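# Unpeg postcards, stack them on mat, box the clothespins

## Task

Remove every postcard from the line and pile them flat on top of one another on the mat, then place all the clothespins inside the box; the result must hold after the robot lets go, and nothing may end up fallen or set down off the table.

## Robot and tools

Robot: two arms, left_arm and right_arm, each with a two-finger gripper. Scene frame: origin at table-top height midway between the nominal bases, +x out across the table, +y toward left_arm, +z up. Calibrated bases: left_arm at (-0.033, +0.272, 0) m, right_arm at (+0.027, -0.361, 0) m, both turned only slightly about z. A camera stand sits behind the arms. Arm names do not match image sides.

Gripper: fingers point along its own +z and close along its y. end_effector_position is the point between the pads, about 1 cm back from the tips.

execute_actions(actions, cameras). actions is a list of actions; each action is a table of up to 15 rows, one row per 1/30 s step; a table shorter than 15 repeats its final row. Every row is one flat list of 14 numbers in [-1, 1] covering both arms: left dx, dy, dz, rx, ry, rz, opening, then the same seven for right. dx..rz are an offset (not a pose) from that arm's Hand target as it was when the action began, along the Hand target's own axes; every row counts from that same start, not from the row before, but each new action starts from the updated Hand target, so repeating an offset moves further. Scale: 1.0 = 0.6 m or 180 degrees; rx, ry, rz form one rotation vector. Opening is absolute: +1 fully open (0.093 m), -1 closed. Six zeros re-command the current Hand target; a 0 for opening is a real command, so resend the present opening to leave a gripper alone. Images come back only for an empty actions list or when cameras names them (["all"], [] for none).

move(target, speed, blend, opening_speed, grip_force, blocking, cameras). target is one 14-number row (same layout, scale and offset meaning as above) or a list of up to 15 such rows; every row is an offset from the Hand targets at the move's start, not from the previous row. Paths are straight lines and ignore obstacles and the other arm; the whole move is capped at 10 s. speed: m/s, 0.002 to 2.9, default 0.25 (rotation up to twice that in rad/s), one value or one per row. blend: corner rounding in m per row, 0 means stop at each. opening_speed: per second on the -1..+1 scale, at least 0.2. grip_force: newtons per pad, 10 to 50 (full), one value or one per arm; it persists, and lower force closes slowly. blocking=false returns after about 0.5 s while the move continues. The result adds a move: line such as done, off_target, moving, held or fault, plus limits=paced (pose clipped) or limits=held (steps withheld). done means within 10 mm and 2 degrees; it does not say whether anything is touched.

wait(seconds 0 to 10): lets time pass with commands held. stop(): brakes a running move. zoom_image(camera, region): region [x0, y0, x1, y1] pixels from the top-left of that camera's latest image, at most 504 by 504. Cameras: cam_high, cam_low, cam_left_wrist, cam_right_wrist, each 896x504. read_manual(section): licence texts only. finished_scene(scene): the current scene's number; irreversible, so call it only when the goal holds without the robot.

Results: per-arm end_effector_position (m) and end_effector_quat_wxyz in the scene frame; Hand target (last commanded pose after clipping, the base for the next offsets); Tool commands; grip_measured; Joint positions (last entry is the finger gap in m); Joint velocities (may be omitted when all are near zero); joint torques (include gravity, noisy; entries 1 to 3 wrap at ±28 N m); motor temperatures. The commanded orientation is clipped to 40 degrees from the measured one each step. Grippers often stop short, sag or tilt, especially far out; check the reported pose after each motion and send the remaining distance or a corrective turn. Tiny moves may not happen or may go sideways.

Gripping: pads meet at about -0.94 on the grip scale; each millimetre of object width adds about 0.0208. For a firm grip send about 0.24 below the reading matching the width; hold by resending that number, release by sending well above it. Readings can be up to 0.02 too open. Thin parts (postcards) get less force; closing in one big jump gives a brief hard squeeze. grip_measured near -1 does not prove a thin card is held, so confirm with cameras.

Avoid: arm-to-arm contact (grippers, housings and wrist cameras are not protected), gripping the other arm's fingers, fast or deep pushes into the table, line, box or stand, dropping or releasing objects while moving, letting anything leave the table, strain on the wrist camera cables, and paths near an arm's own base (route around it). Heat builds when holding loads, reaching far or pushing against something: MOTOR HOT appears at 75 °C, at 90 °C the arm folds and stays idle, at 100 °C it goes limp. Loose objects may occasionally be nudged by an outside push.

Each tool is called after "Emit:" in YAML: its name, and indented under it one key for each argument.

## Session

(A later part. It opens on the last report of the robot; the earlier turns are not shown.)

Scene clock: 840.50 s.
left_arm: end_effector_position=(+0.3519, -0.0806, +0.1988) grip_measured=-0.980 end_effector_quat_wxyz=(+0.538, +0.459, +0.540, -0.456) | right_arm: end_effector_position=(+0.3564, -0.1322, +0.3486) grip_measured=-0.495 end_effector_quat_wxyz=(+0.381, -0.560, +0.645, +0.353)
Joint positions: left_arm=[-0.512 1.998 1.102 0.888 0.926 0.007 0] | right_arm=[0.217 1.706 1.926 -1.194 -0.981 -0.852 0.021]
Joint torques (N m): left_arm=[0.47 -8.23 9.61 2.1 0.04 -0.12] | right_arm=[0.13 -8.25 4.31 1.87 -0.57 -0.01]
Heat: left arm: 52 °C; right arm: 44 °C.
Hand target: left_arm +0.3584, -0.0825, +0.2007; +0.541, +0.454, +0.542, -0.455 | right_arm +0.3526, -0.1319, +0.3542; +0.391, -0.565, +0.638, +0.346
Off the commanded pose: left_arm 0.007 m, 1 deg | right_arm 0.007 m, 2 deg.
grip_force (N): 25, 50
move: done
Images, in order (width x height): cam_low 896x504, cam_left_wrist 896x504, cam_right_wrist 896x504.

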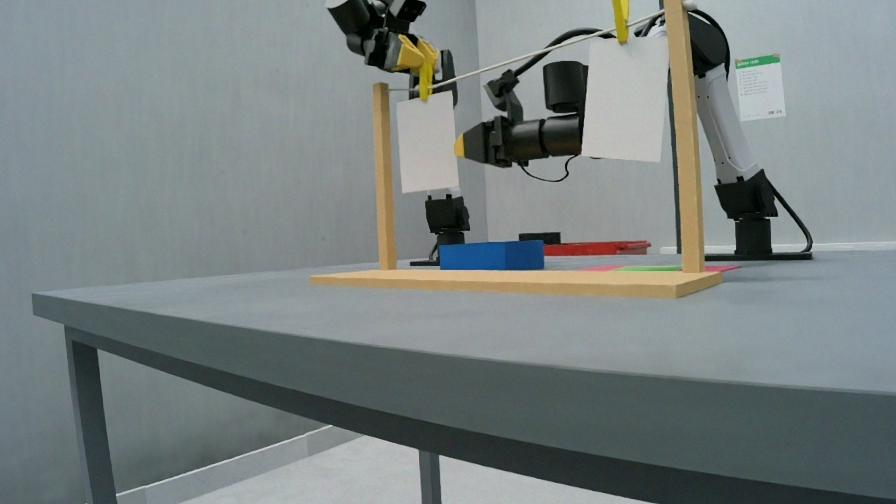

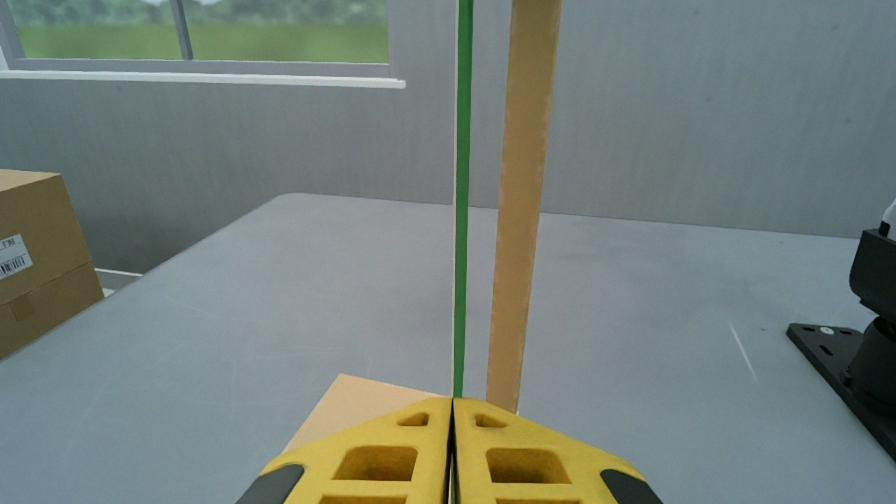

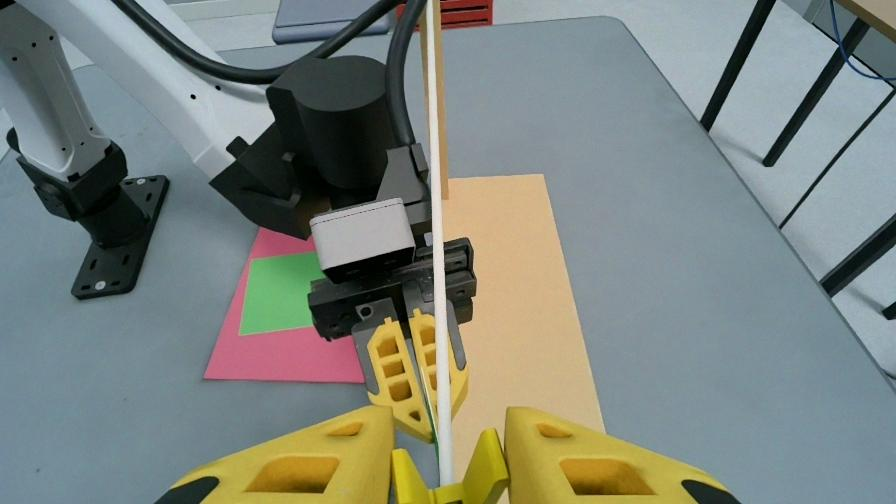

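Emit:
move:
  target: [0,0,0,0,0,0,-1,0,0,0,0,0,0,-0.62]
  opening_speed: 0.4
  cameras: ["cam_right_wrist","cam_low"]

Emit:
zoom_image:
  camera: "cam_low"
  region: [370, 20, 530, 160]

Emit:
zoom_image:
  camera: "cam_right_wrist"
  region: [330, 300, 600, 504]

Scene clock: 848.20 s.
left_arm: end_effector_position=(+0.3519, -0.0806, +0.1988) grip_measured=-0.980 end_effector_quat_wxyz=(+0.538, +0.459, +0.540, -0.456) | right_arm: end_effector_position=(+0.3565, -0.1321, +0.3487) grip_measured=-0.614 end_effector_quat_wxyz=(+0.381, -0.560, +0.645, +0.353)
Joint positions: left_arm=[-0.512 1.998 1.102 0.888 0.926 0.007 0] | right_arm=[0.217 1.706 1.926 -1.193 -0.981 -0.852 0.016]
Joint torques (N m): left_arm=[0.32 -8.21 9.7 2.05 0.02 -0.14] | right_arm=[0.14 -8.25 4.31 1.86 -0.57 -0.01]
Heat: left arm: 53 °C; right arm: 45 °C.
Hand target: left_arm +0.3584, -0.0825, +0.2007; +0.541, +0.454, +0.542, -0.455 | right_arm +0.3526, -0.1319, +0.3542; +0.391, -0.565, +0.638, +0.346
Off the commanded pose: left_arm 0.007 m, 1 deg | right_arm 0.007 m, 2 deg.
grip_force (N): 25, 50
move: done
Images, in order (width x height): cam_low 896x504, cam_right_wrist 896x504.

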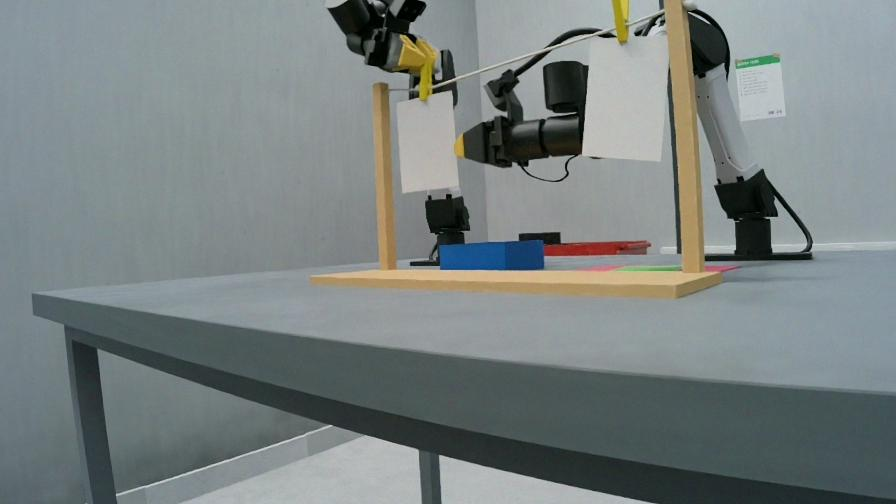

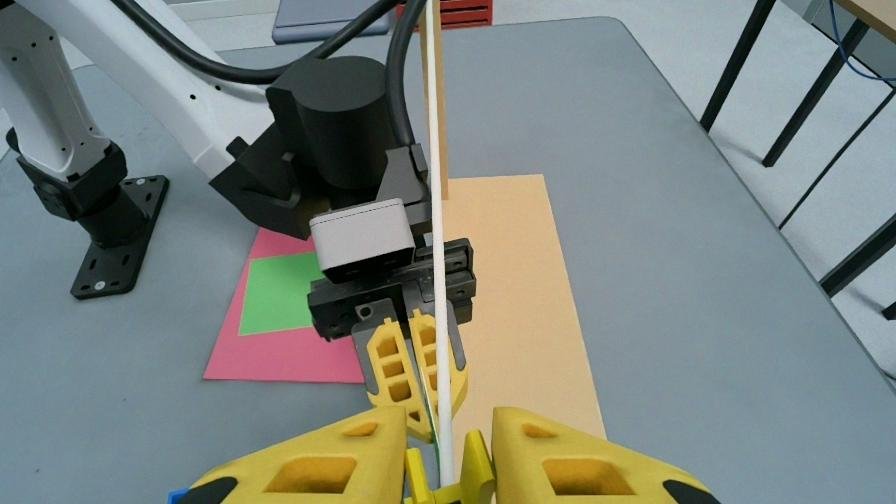

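Scaled by 3.150.

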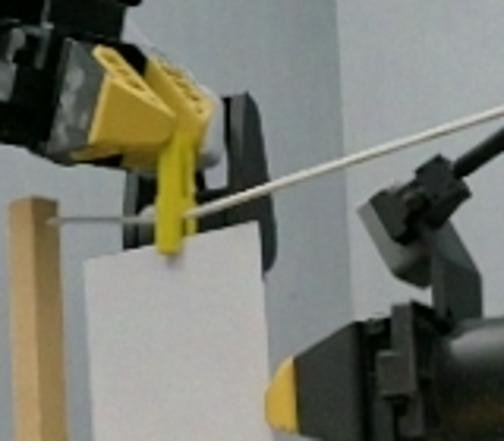

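Scaled by 1.867.

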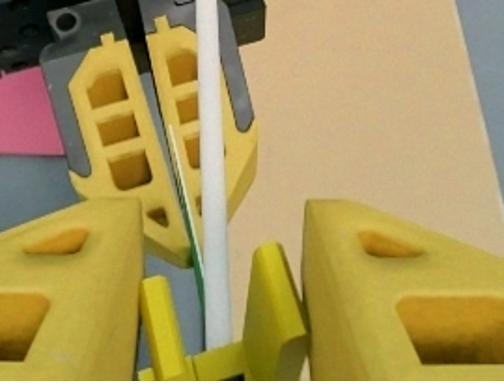

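Emit:
move:
  target:
    - [0.075,0,0,0,0,0,-1,0,0,0,0,0,0,-0.68]
    - [0.075,0,-0.1,0,0,0,-1,0,0,0,0,0,0,-0.68]
    - [0.075,-0.164,-0.2,0,0,0,-1,-0.0594,0,-0.0303,0,0,0,-0.68]
  speed: 0.1
  blend: [0.01,0.02,0]
  cameras: ["all"]

Emit:
zoom_image:
  camera: "cam_low"
  region: [370, 0, 530, 140]

Scene clock: 861.40 s.
left_arm: end_effector_position=(+0.2420, +0.0159, +0.1484) grip_measured=-0.980 end_effector_quat_wxyz=(+0.532, +0.453, +0.550, -0.457) | right_arm: end_effector_position=(+0.3523, -0.1334, +0.3899) grip_measured=-0.671 end_effector_quat_wxyz=(+0.386, -0.560, +0.643, +0.350)
Joint positions: left_arm=[-0.383 1.743 0.442 1.27 1.047 0.007 0] | right_arm=[0.217 1.785 2.21 -1.382 -0.979 -0.847 0.013]
Joint torques (N m): left_arm=[0.96 -6.86 4.55 2.16 0.21 -0.13] | right_arm=[0.13 -5.93 6.68 1.66 -0.58 -0.05]
Heat: left arm: 53 °C; right arm: 45 °C.
Hand target: left_arm +0.2406, +0.0186, +0.1558; +0.541, +0.454, +0.542, -0.455 | right_arm +0.3526, -0.1319, +0.3941; +0.391, -0.565, +0.638, +0.346
Off the commanded pose: left_arm 0.008 m, 1 deg | right_arm 0.005 m, 1 deg.
grip_force (N): 25, 50
move: done; blend cut to 0 m at target 1

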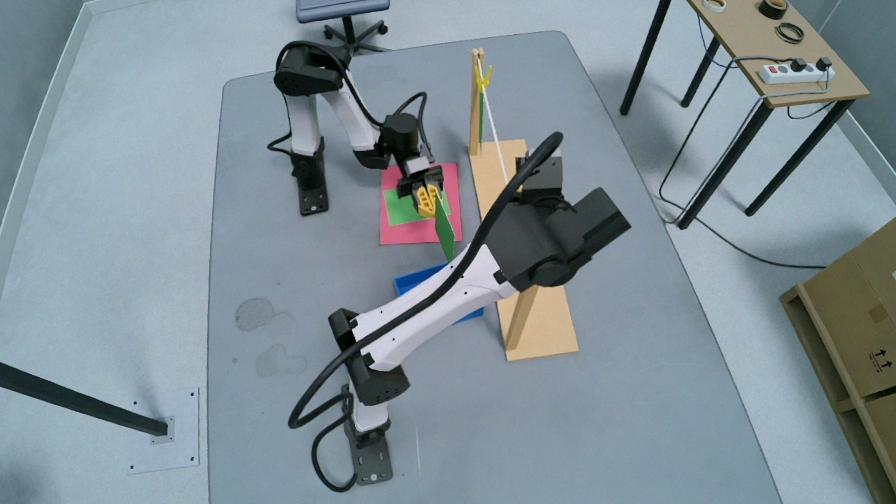

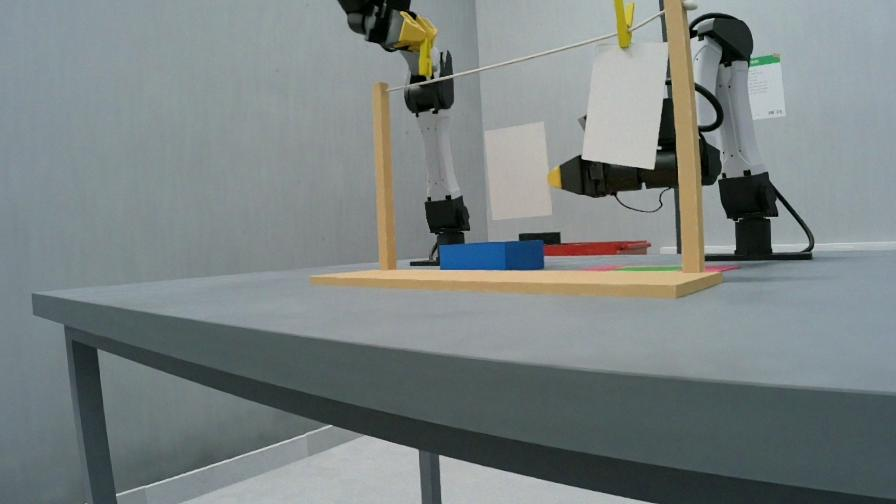

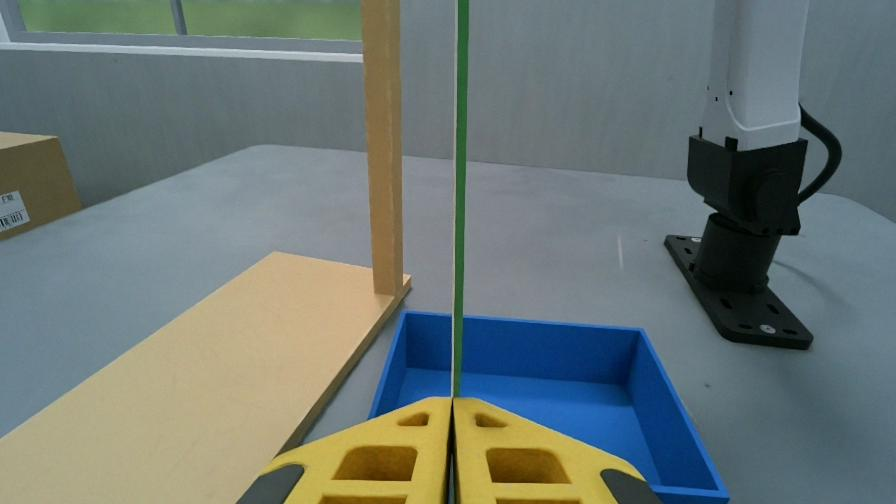

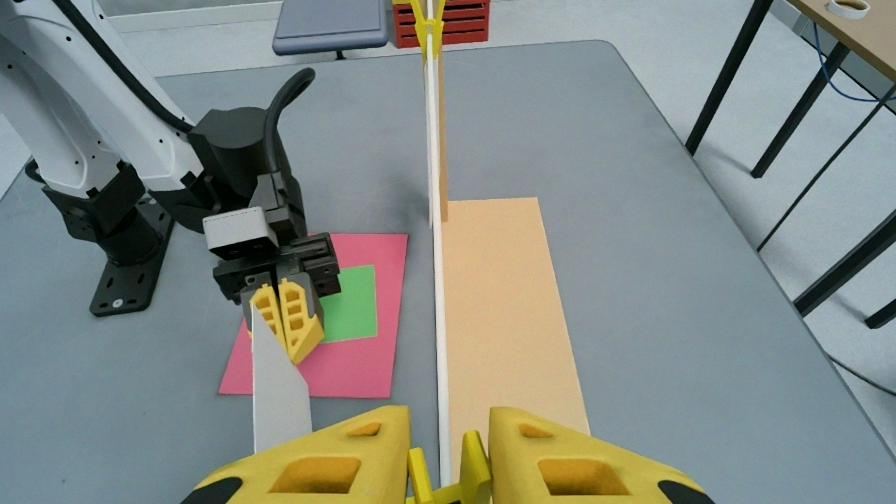

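Scaled by 3.150.

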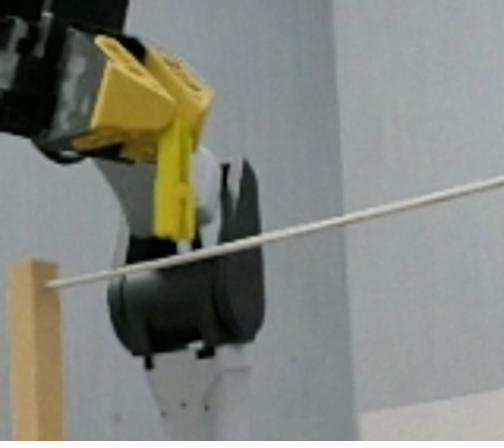

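Emit:
move:
  target:
    - [-0.0403,-0.0045,-0.3163,-0.1084,0.1922,-0.4653,-1,-0.0315,0.019,-0.034,0,0,0,-0.68]
    - [-0.0403,-0.0045,-0.3163,-0.1084,0.1922,-0.4653,-1,0.059,0.187,0.008,0.1355,0.0444,0.082,-0.68]
    - [0.1763,0.0208,-0.3057,-0.1084,0.1922,-0.4653,-1,0.478,0.2495,0.258,0.1355,0.0444,0.082,-0.68]
  speed: [0.2, 0.15, 0.15]
  blend: [0.01,0.03,0]
  cameras: ["all"]

Scene clock: 907.03 s.
left_arm: end_effector_position=(+0.2217, +0.2032, +0.0534) grip_measured=-0.980 end_effector_quat_wxyz=(+0.004, +0.004, +0.887, -0.462) | right_arm: end_effector_position=(+0.2051, -0.1069, +0.0692) grip_measured=-0.671 end_effector_quat_wxyz=(+0.404, -0.411, +0.790, +0.209)
Joint positions: left_arm=[0.234 1.823 0.948 -1.048 0.913 0.448 0] | right_arm=[0.929 1.114 0.289 0.199 0.006 0.001 0.013]
Joint torques (N m): left_arm=[-0.08 -5.48 4.79 -0.15 0.61 -0.13] | right_arm=[0.34 -1.62 4.59 2.89 0.01 0.13]
Heat: left arm: 52 °C; right arm: 45 °C.
Hand target: left_arm +0.2209, +0.2015, +0.0500; +0.000, +0.000, +0.887, -0.463 | right_arm +0.2050, -0.1060, +0.0683; +0.409, -0.407, +0.789, +0.211
Off the commanded pose: left_arm 0.004 m, 1 deg | right_arm 0.001 m, 1 deg.
grip_force (N): 25, 50
move: done

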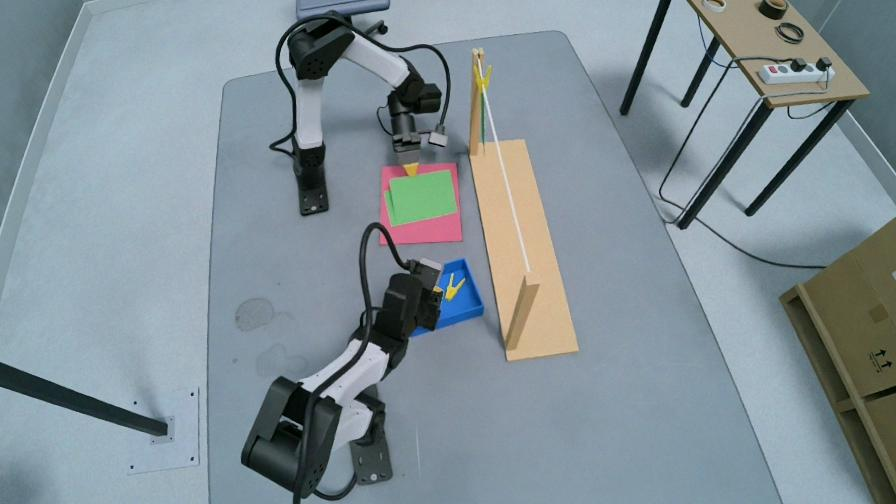

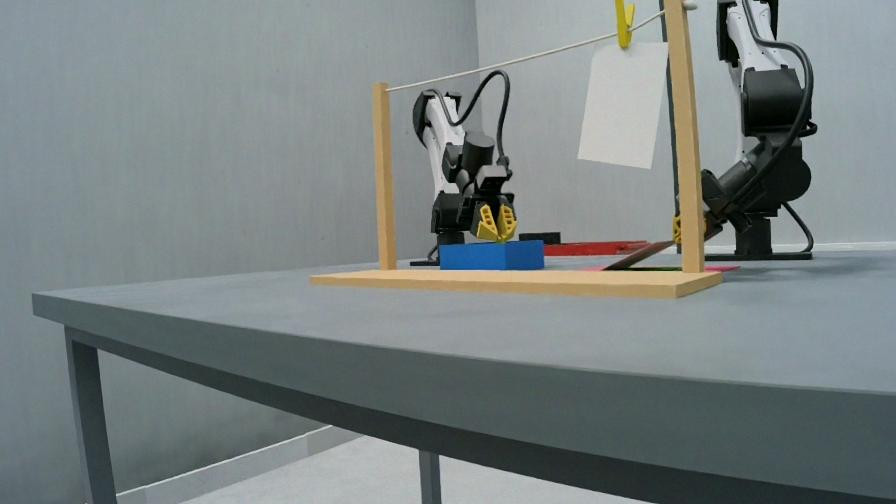

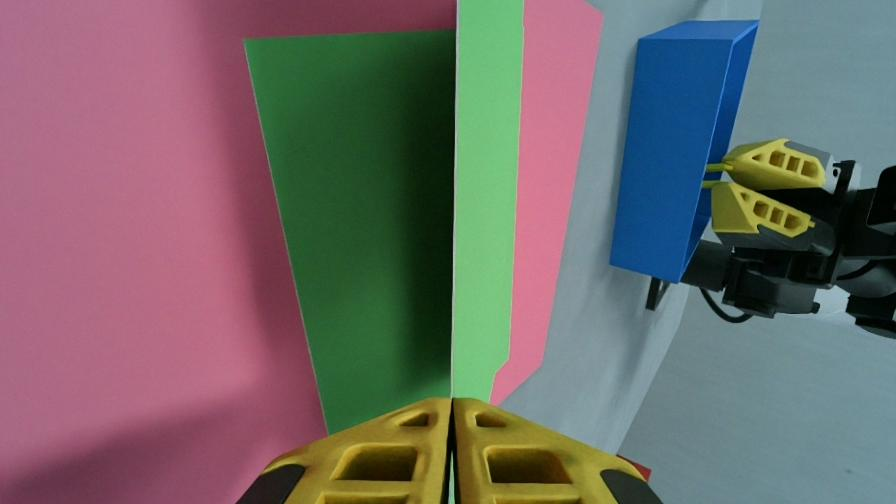

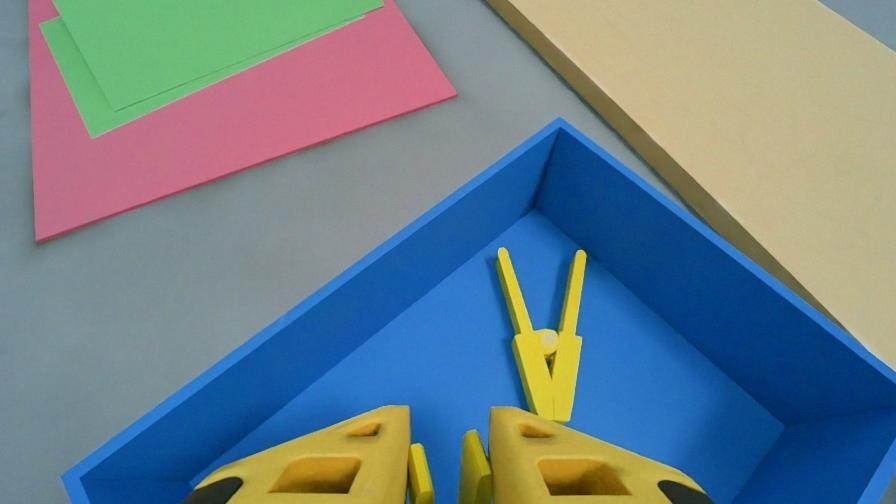

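Emit:
move:
  target:
    - [0.0133,0.0308,0.0315,0,0,0,-1,0,0,0,0,0,0,-0.68]
    - [0.0133,0.0308,0.0315,0,0,0,-1,0,0,0,0,0,0,0.0]
    - [0.0133,0.0308,0.0315,0,0,0,-1,0,0,-0.167,0,0,0,0.0]
  speed: [0.05, 0.05, 0.1]
  opening_speed: 0.5
  cameras: ["all"]

Scene clock: 921.03 s.
left_arm: end_effector_position=(+0.2138, +0.1986, +0.0270) grip_measured=-0.980 end_effector_quat_wxyz=(+0.004, +0.004, +0.888, -0.460) | right_arm: end_effector_position=(+0.1554, -0.1751, +0.1115) grip_measured=-0.001 end_effector_quat_wxyz=(+0.394, -0.413, +0.795, +0.205)
Joint positions: left_arm=[0.223 1.861 0.867 -0.916 0.913 0.431 0] | right_arm=[0.945 0.45 0.328 -0.527 0.016 0.013 0.045]
Joint torques (N m): left_arm=[-0.17 -5.26 4.05 -0.1 0.7 -0.15] | right_arm=[0.34 0.34 8.54 2.52 0.05 0.11]
Motor temperatures (°C): left_arm=[31 44 47 47 29 29 31] | right_arm=[32 43 40 42 31 29 30]
Heat: left arm: 47 °C; right arm: 43 °C.
Hand target: left_arm +0.2130, +0.1965, +0.0241; +0.000, +0.000, +0.887, -0.463 | right_arm +0.1575, -0.1728, +0.1261; +0.409, -0.406, +0.789, +0.211
Off the commanded pose: left_arm 0.004 m, 1 deg | right_arm 0.015 m, 2 deg.
grip_force (N): 25, 50
move: off_target (right_arm)

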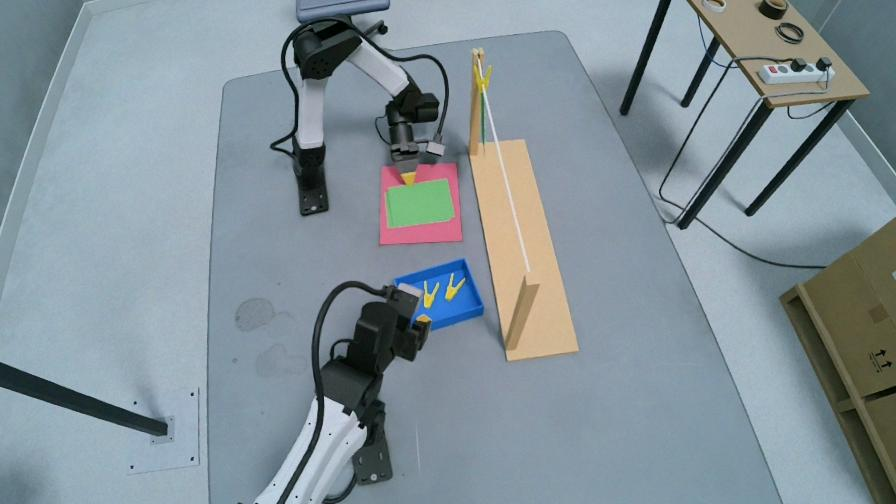

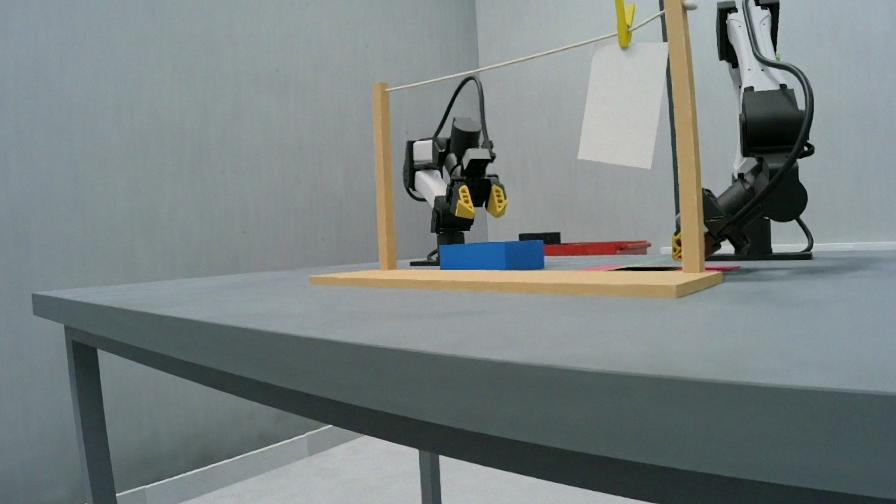

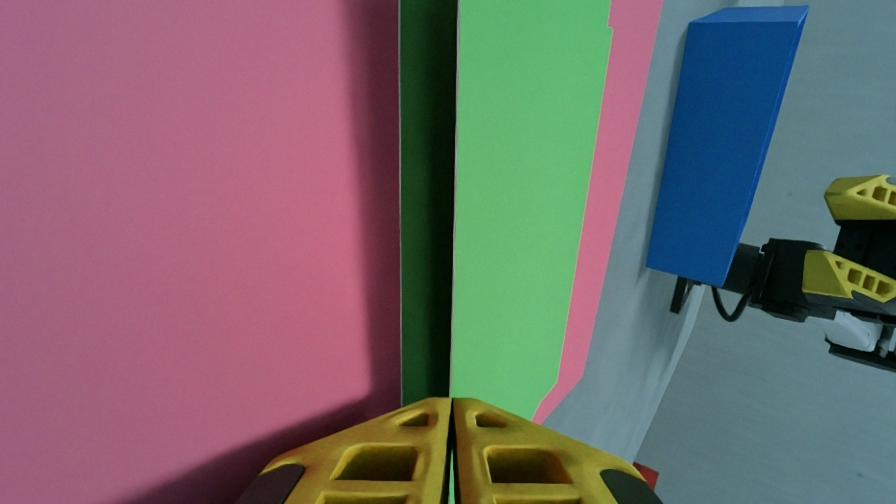

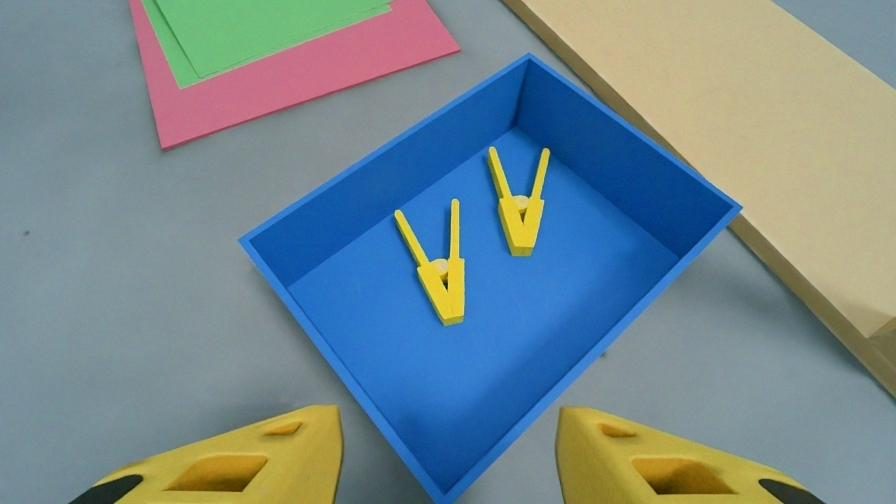

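Emit:
move:
  target:
    - [0,0,0,0,0,0,-0.65,0,0,0,0,0,0,0.0]
    - [0,0,-0.15,0,0,0,-0.65,0,0,0,0,0,0,0.0]
  speed: 0.06
  opening_speed: 0.5
  cameras: ["cam_high","cam_left_wrist"]

Scene clock: 930.77 s.
left_arm: end_effector_position=(+0.2109, +0.2672, +0.0758) grip_measured=-0.652 end_effector_quat_wxyz=(-0.002, -0.009, +0.885, -0.465) | right_arm: end_effector_position=(+0.1554, -0.1752, +0.1113) grip_measured=-0.001 end_effector_quat_wxyz=(+0.394, -0.413, +0.795, +0.205)
Joint positions: left_arm=[0.471 1.898 1.109 -1.389 0.809 0.749 0.014] | right_arm=[0.945 0.45 0.328 -0.528 0.016 0.013 0.045]
Joint torques (N m): left_arm=[0.4 -5.87 6.52 -0.9 0.44 0.21] | right_arm=[0.36 0.31 8.54 2.52 0.05 0.11]
Heat: left arm: 47 °C; right arm: 42 °C.
Hand target: left_arm +0.2130, +0.2703, +0.0755; -0.001, +0.000, +0.887, -0.463 | right_arm +0.1575, -0.1727, +0.1261; +0.409, -0.407, +0.789, +0.211
Off the commanded pose: left_arm 0.004 m, 1 deg | right_arm 0.015 m, 2 deg.
grip_force (N): 25, 50
move: off_target (right_arm)
Images, in order (width x height): cam_high 896x504, cam_left_wrist 896x504.

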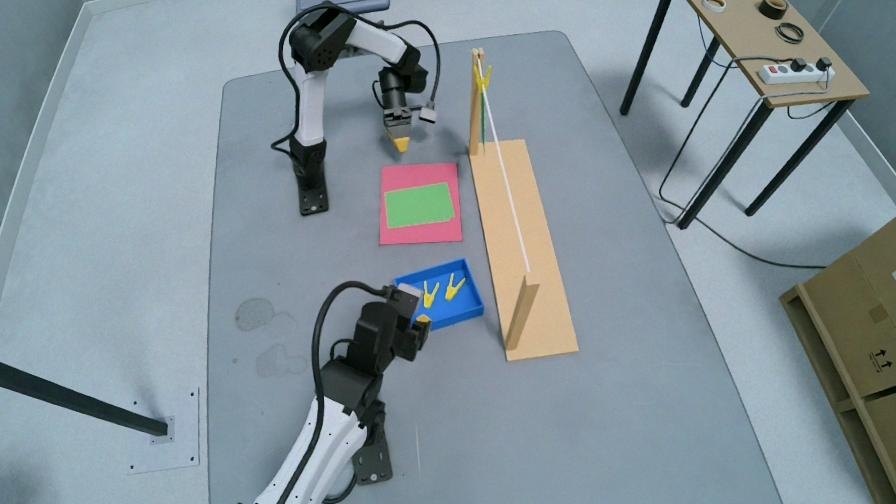

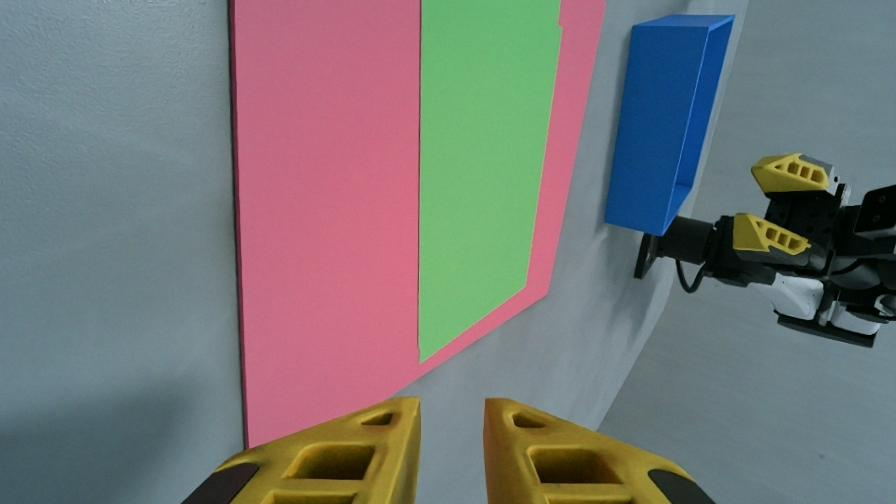

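Emit:
move:
  target:
    - [-0.0117,-0.2583,-0.1383,-0.12,-0.2,0.105,0,-0.033,-0.14,-0.031,0.083,0,0.058,1]
    - [-0.1867,-0.4645,-0.178,-0.2537,-0.4068,0.2123,0,-0.066,-0.279,-0.062,0.1663,-0.001,0.1169,1]
  speed: 0.18
  blend: 0.03
  cameras: ["all"]

Scene clock: 1019.43 s.
left_arm: end_effector_position=(+0.3235, +0.1987, +0.3574) grip_measured=-0.002 end_effector_quat_wxyz=(+0.633, -0.001, +0.774, -0.005) | right_arm: end_effector_position=(+0.2808, -0.2752, +0.1628) grip_measured=+1.000 end_effector_quat_wxyz=(+0.434, -0.148, +0.885, +0.074)
Joint positions: left_arm=[-0.392 1.049 1.065 -0.227 -0.347 -0.082 0.045] | right_arm=[0.286 0.737 0.577 -0.499 -0.011 -0.007 0.093]
Joint torques (N m): left_arm=[-0.1 -1.88 9.72 2.58 -0.04 0.13] | right_arm=[-0.91 -0.1 8.7 2.76 0.03 0.11]
Motor temperatures (°C): left_arm=[31 43 49 42 29 29 31] | right_arm=[32 40 44 43 31 29 30]
Heat: left arm: 49 °C; right arm: 44 °C.
Hand target: left_arm +0.3254, +0.1985, +0.3650; +0.641, +0.000, +0.767, +0.000 | right_arm +0.2895, -0.2761, +0.1798; +0.456, -0.138, +0.876, +0.072
Off the commanded pose: left_arm 0.008 m, 1 deg | right_arm 0.019 m, 3 deg.
grip_force (N): 25, 50
move: off_target (right_arm)

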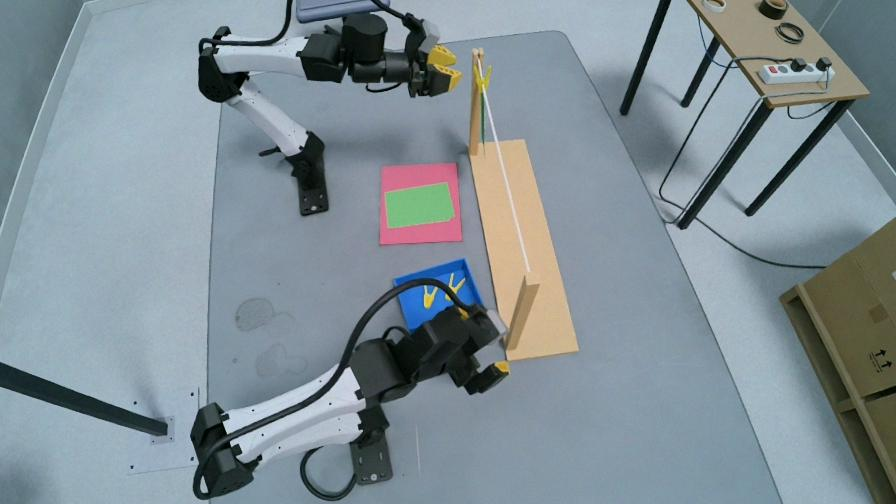

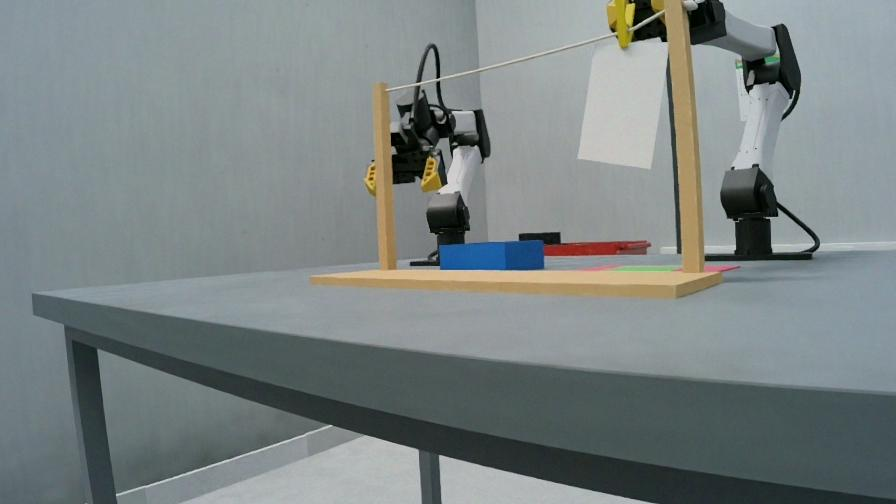

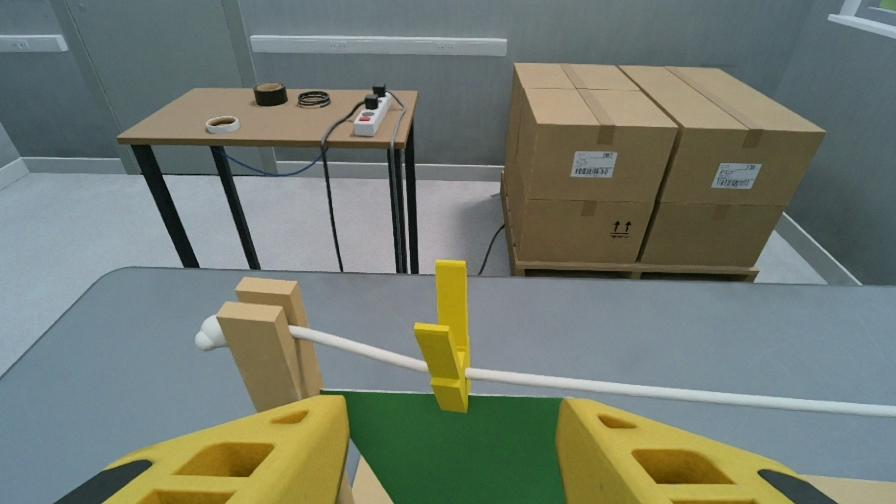

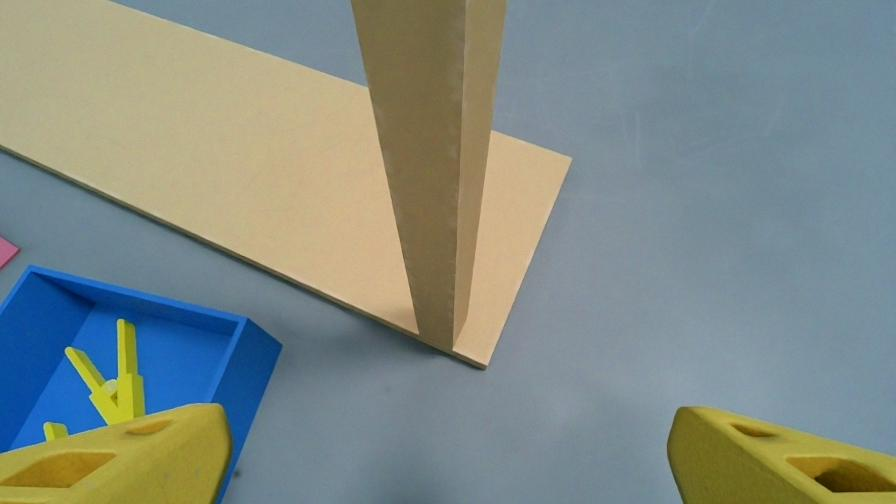

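Emit:
move:
  target: [0.0055,-0.003,0.073,0,0,0,-0.36,-0.0247,0.015,0.1223,0,0,0,1]
  speed: 0.08
  cameras: ["all"]

Scene clock: 1044.80 s.
left_arm: end_effector_position=(+0.3643, +0.1968, +0.3389) grip_measured=-0.358 end_effector_quat_wxyz=(+0.628, -0.002, +0.778, +0.001) | right_arm: end_effector_position=(+0.3376, -0.2534, +0.1284) grip_measured=+1.000 end_effector_quat_wxyz=(+0.424, -0.141, +0.892, +0.066)
Joint positions: left_arm=[-0.347 1.194 1.081 -0.112 -0.313 -0.071 0.028] | right_arm=[0.315 1.087 0.584 -0.183 0.029 0.022 0.093]
Joint torques (N m): left_arm=[0.65 -3.34 11.56 2.62 0.17 0.2] | right_arm=[0.47 -2.04 8.8 3.01 -0.01 0.07]
Motor temperatures (°C): left_arm=[31 40 52 49 29 29 31] | right_arm=[32 39 47 45 31 29 30]
Heat: left arm: 52 °C; right arm: 47 °C.
Hand target: left_arm +0.3679, +0.1968, +0.3542; +0.642, +0.000, +0.767, +0.000 | right_arm +0.3520, -0.2465, +0.1497; +0.456, -0.138, +0.876, +0.072
Off the commanded pose: left_arm 0.016 m, 2 deg | right_arm 0.027 m, 4 deg.
grip_force (N): 25, 50
move: off_target (left_arm, right_arm)

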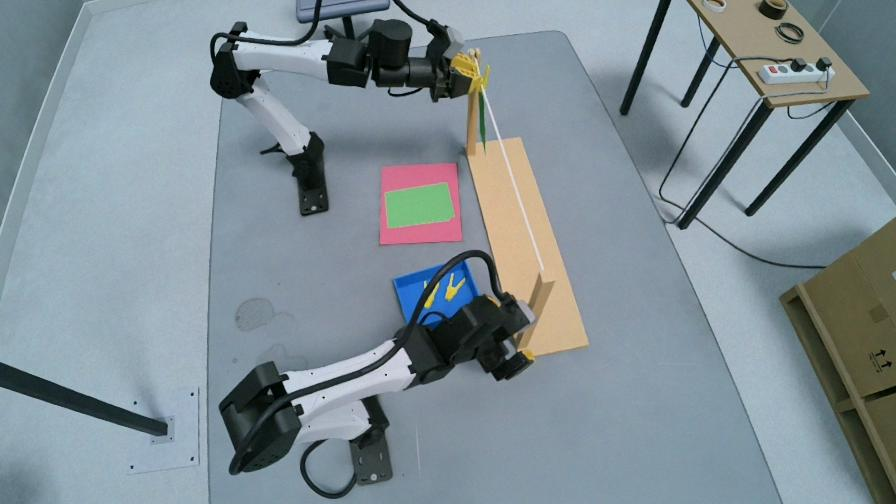

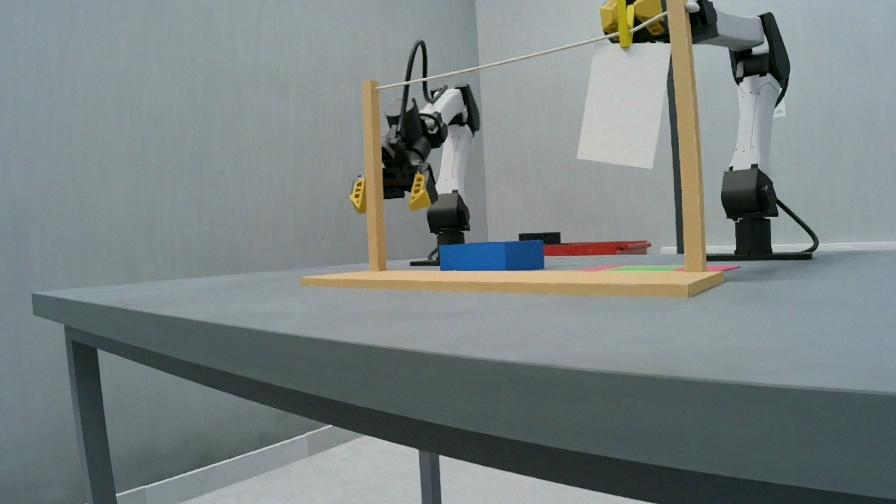

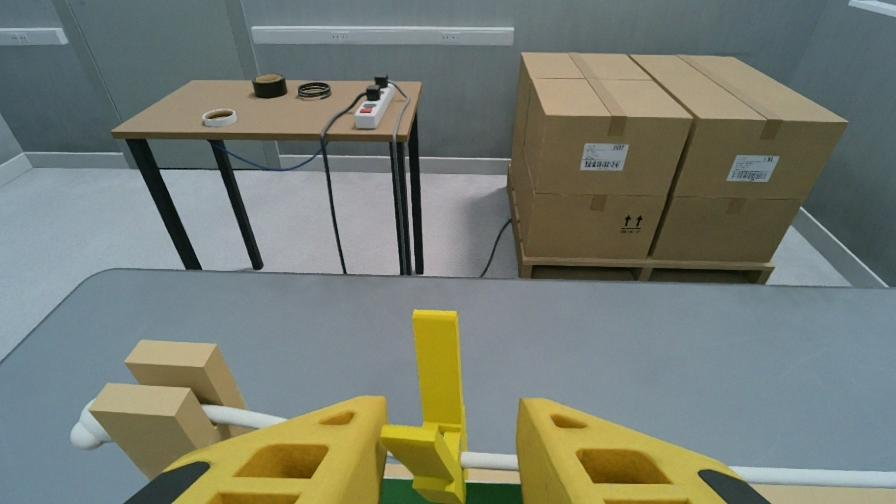

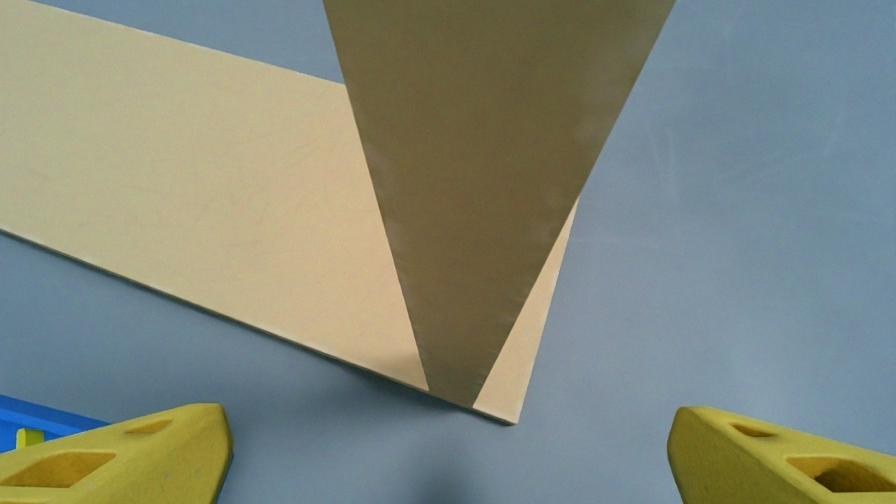

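Emit:
move:
  target:
    - [0,0.008,0,0,0,0,-0.36,0.052,0,-0.0745,0,0,0,1]
    - [0,0.008,0,0,0,0,-0.36,0.0667,0,-0.04,0,-0.122,0,1]
  speed: 0.08
  cameras: ["all"]

Scene clock: 1080.37 s.
left_arm: end_effector_position=(+0.3657, +0.2009, +0.3388) grip_measured=-0.358 end_effector_quat_wxyz=(+0.627, -0.002, +0.779, +0.001) | right_arm: end_effector_position=(+0.3118, -0.2604, +0.1293) grip_measured=+1.000 end_effector_quat_wxyz=(+0.607, -0.121, +0.779, +0.097)
Joint positions: left_arm=[-0.329 1.194 1.081 -0.111 -0.295 -0.068 0.028] | right_arm=[0.339 0.86 0.101 0.512 0.058 0.019 0.093]
Joint torques (N m): left_arm=[0.85 -3.52 10.86 2.63 0.12 0.15] | right_arm=[0.34 -0.39 4.9 3.24 -0.01 -0.03]
Motor temperatures (°C): left_arm=[31 39 59 51 29 29 31] | right_arm=[32 39 47 49 31 29 30]
Heat: left arm: 59 °C; right arm: 49 °C.
Hand target: left_arm +0.3679, +0.2015, +0.3542; +0.642, +0.000, +0.767, +0.000 | right_arm +0.3114, -0.2595, +0.1308; +0.615, -0.122, +0.773, +0.097
Off the commanded pose: left_arm 0.016 m, 2 deg | right_arm 0.002 m, 1 deg.
grip_force (N): 25, 50
move: off_target (left_arm)

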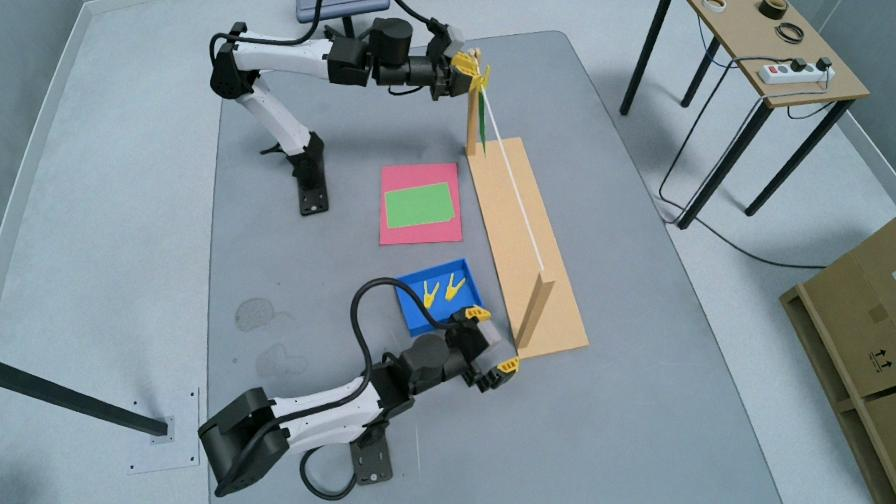

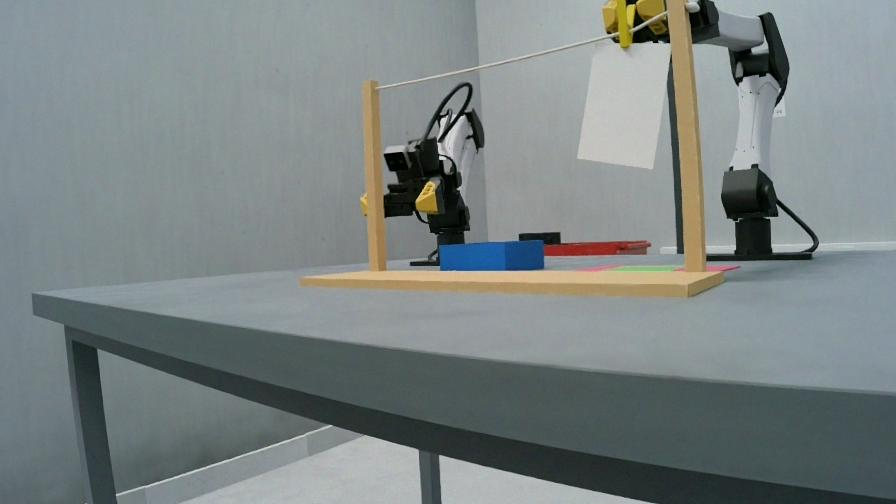

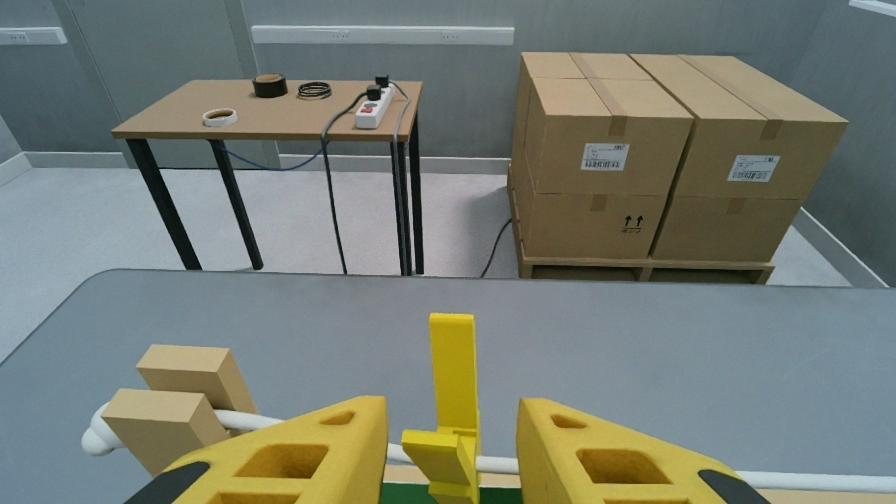

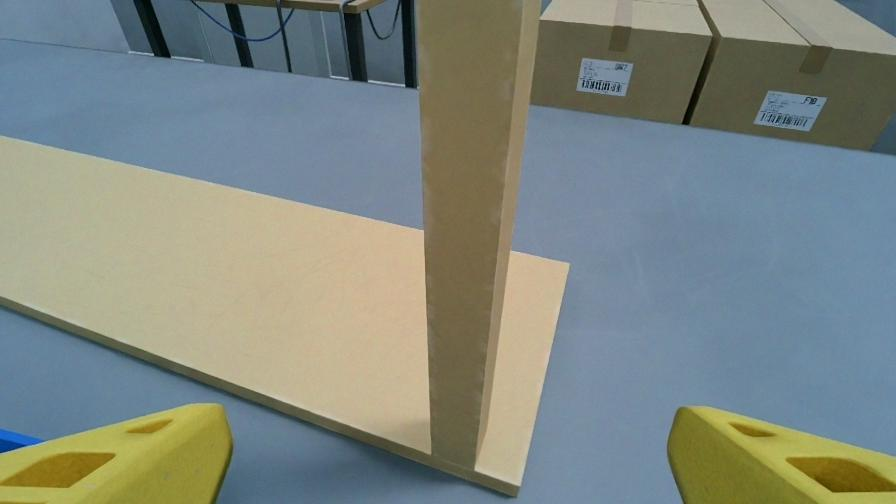

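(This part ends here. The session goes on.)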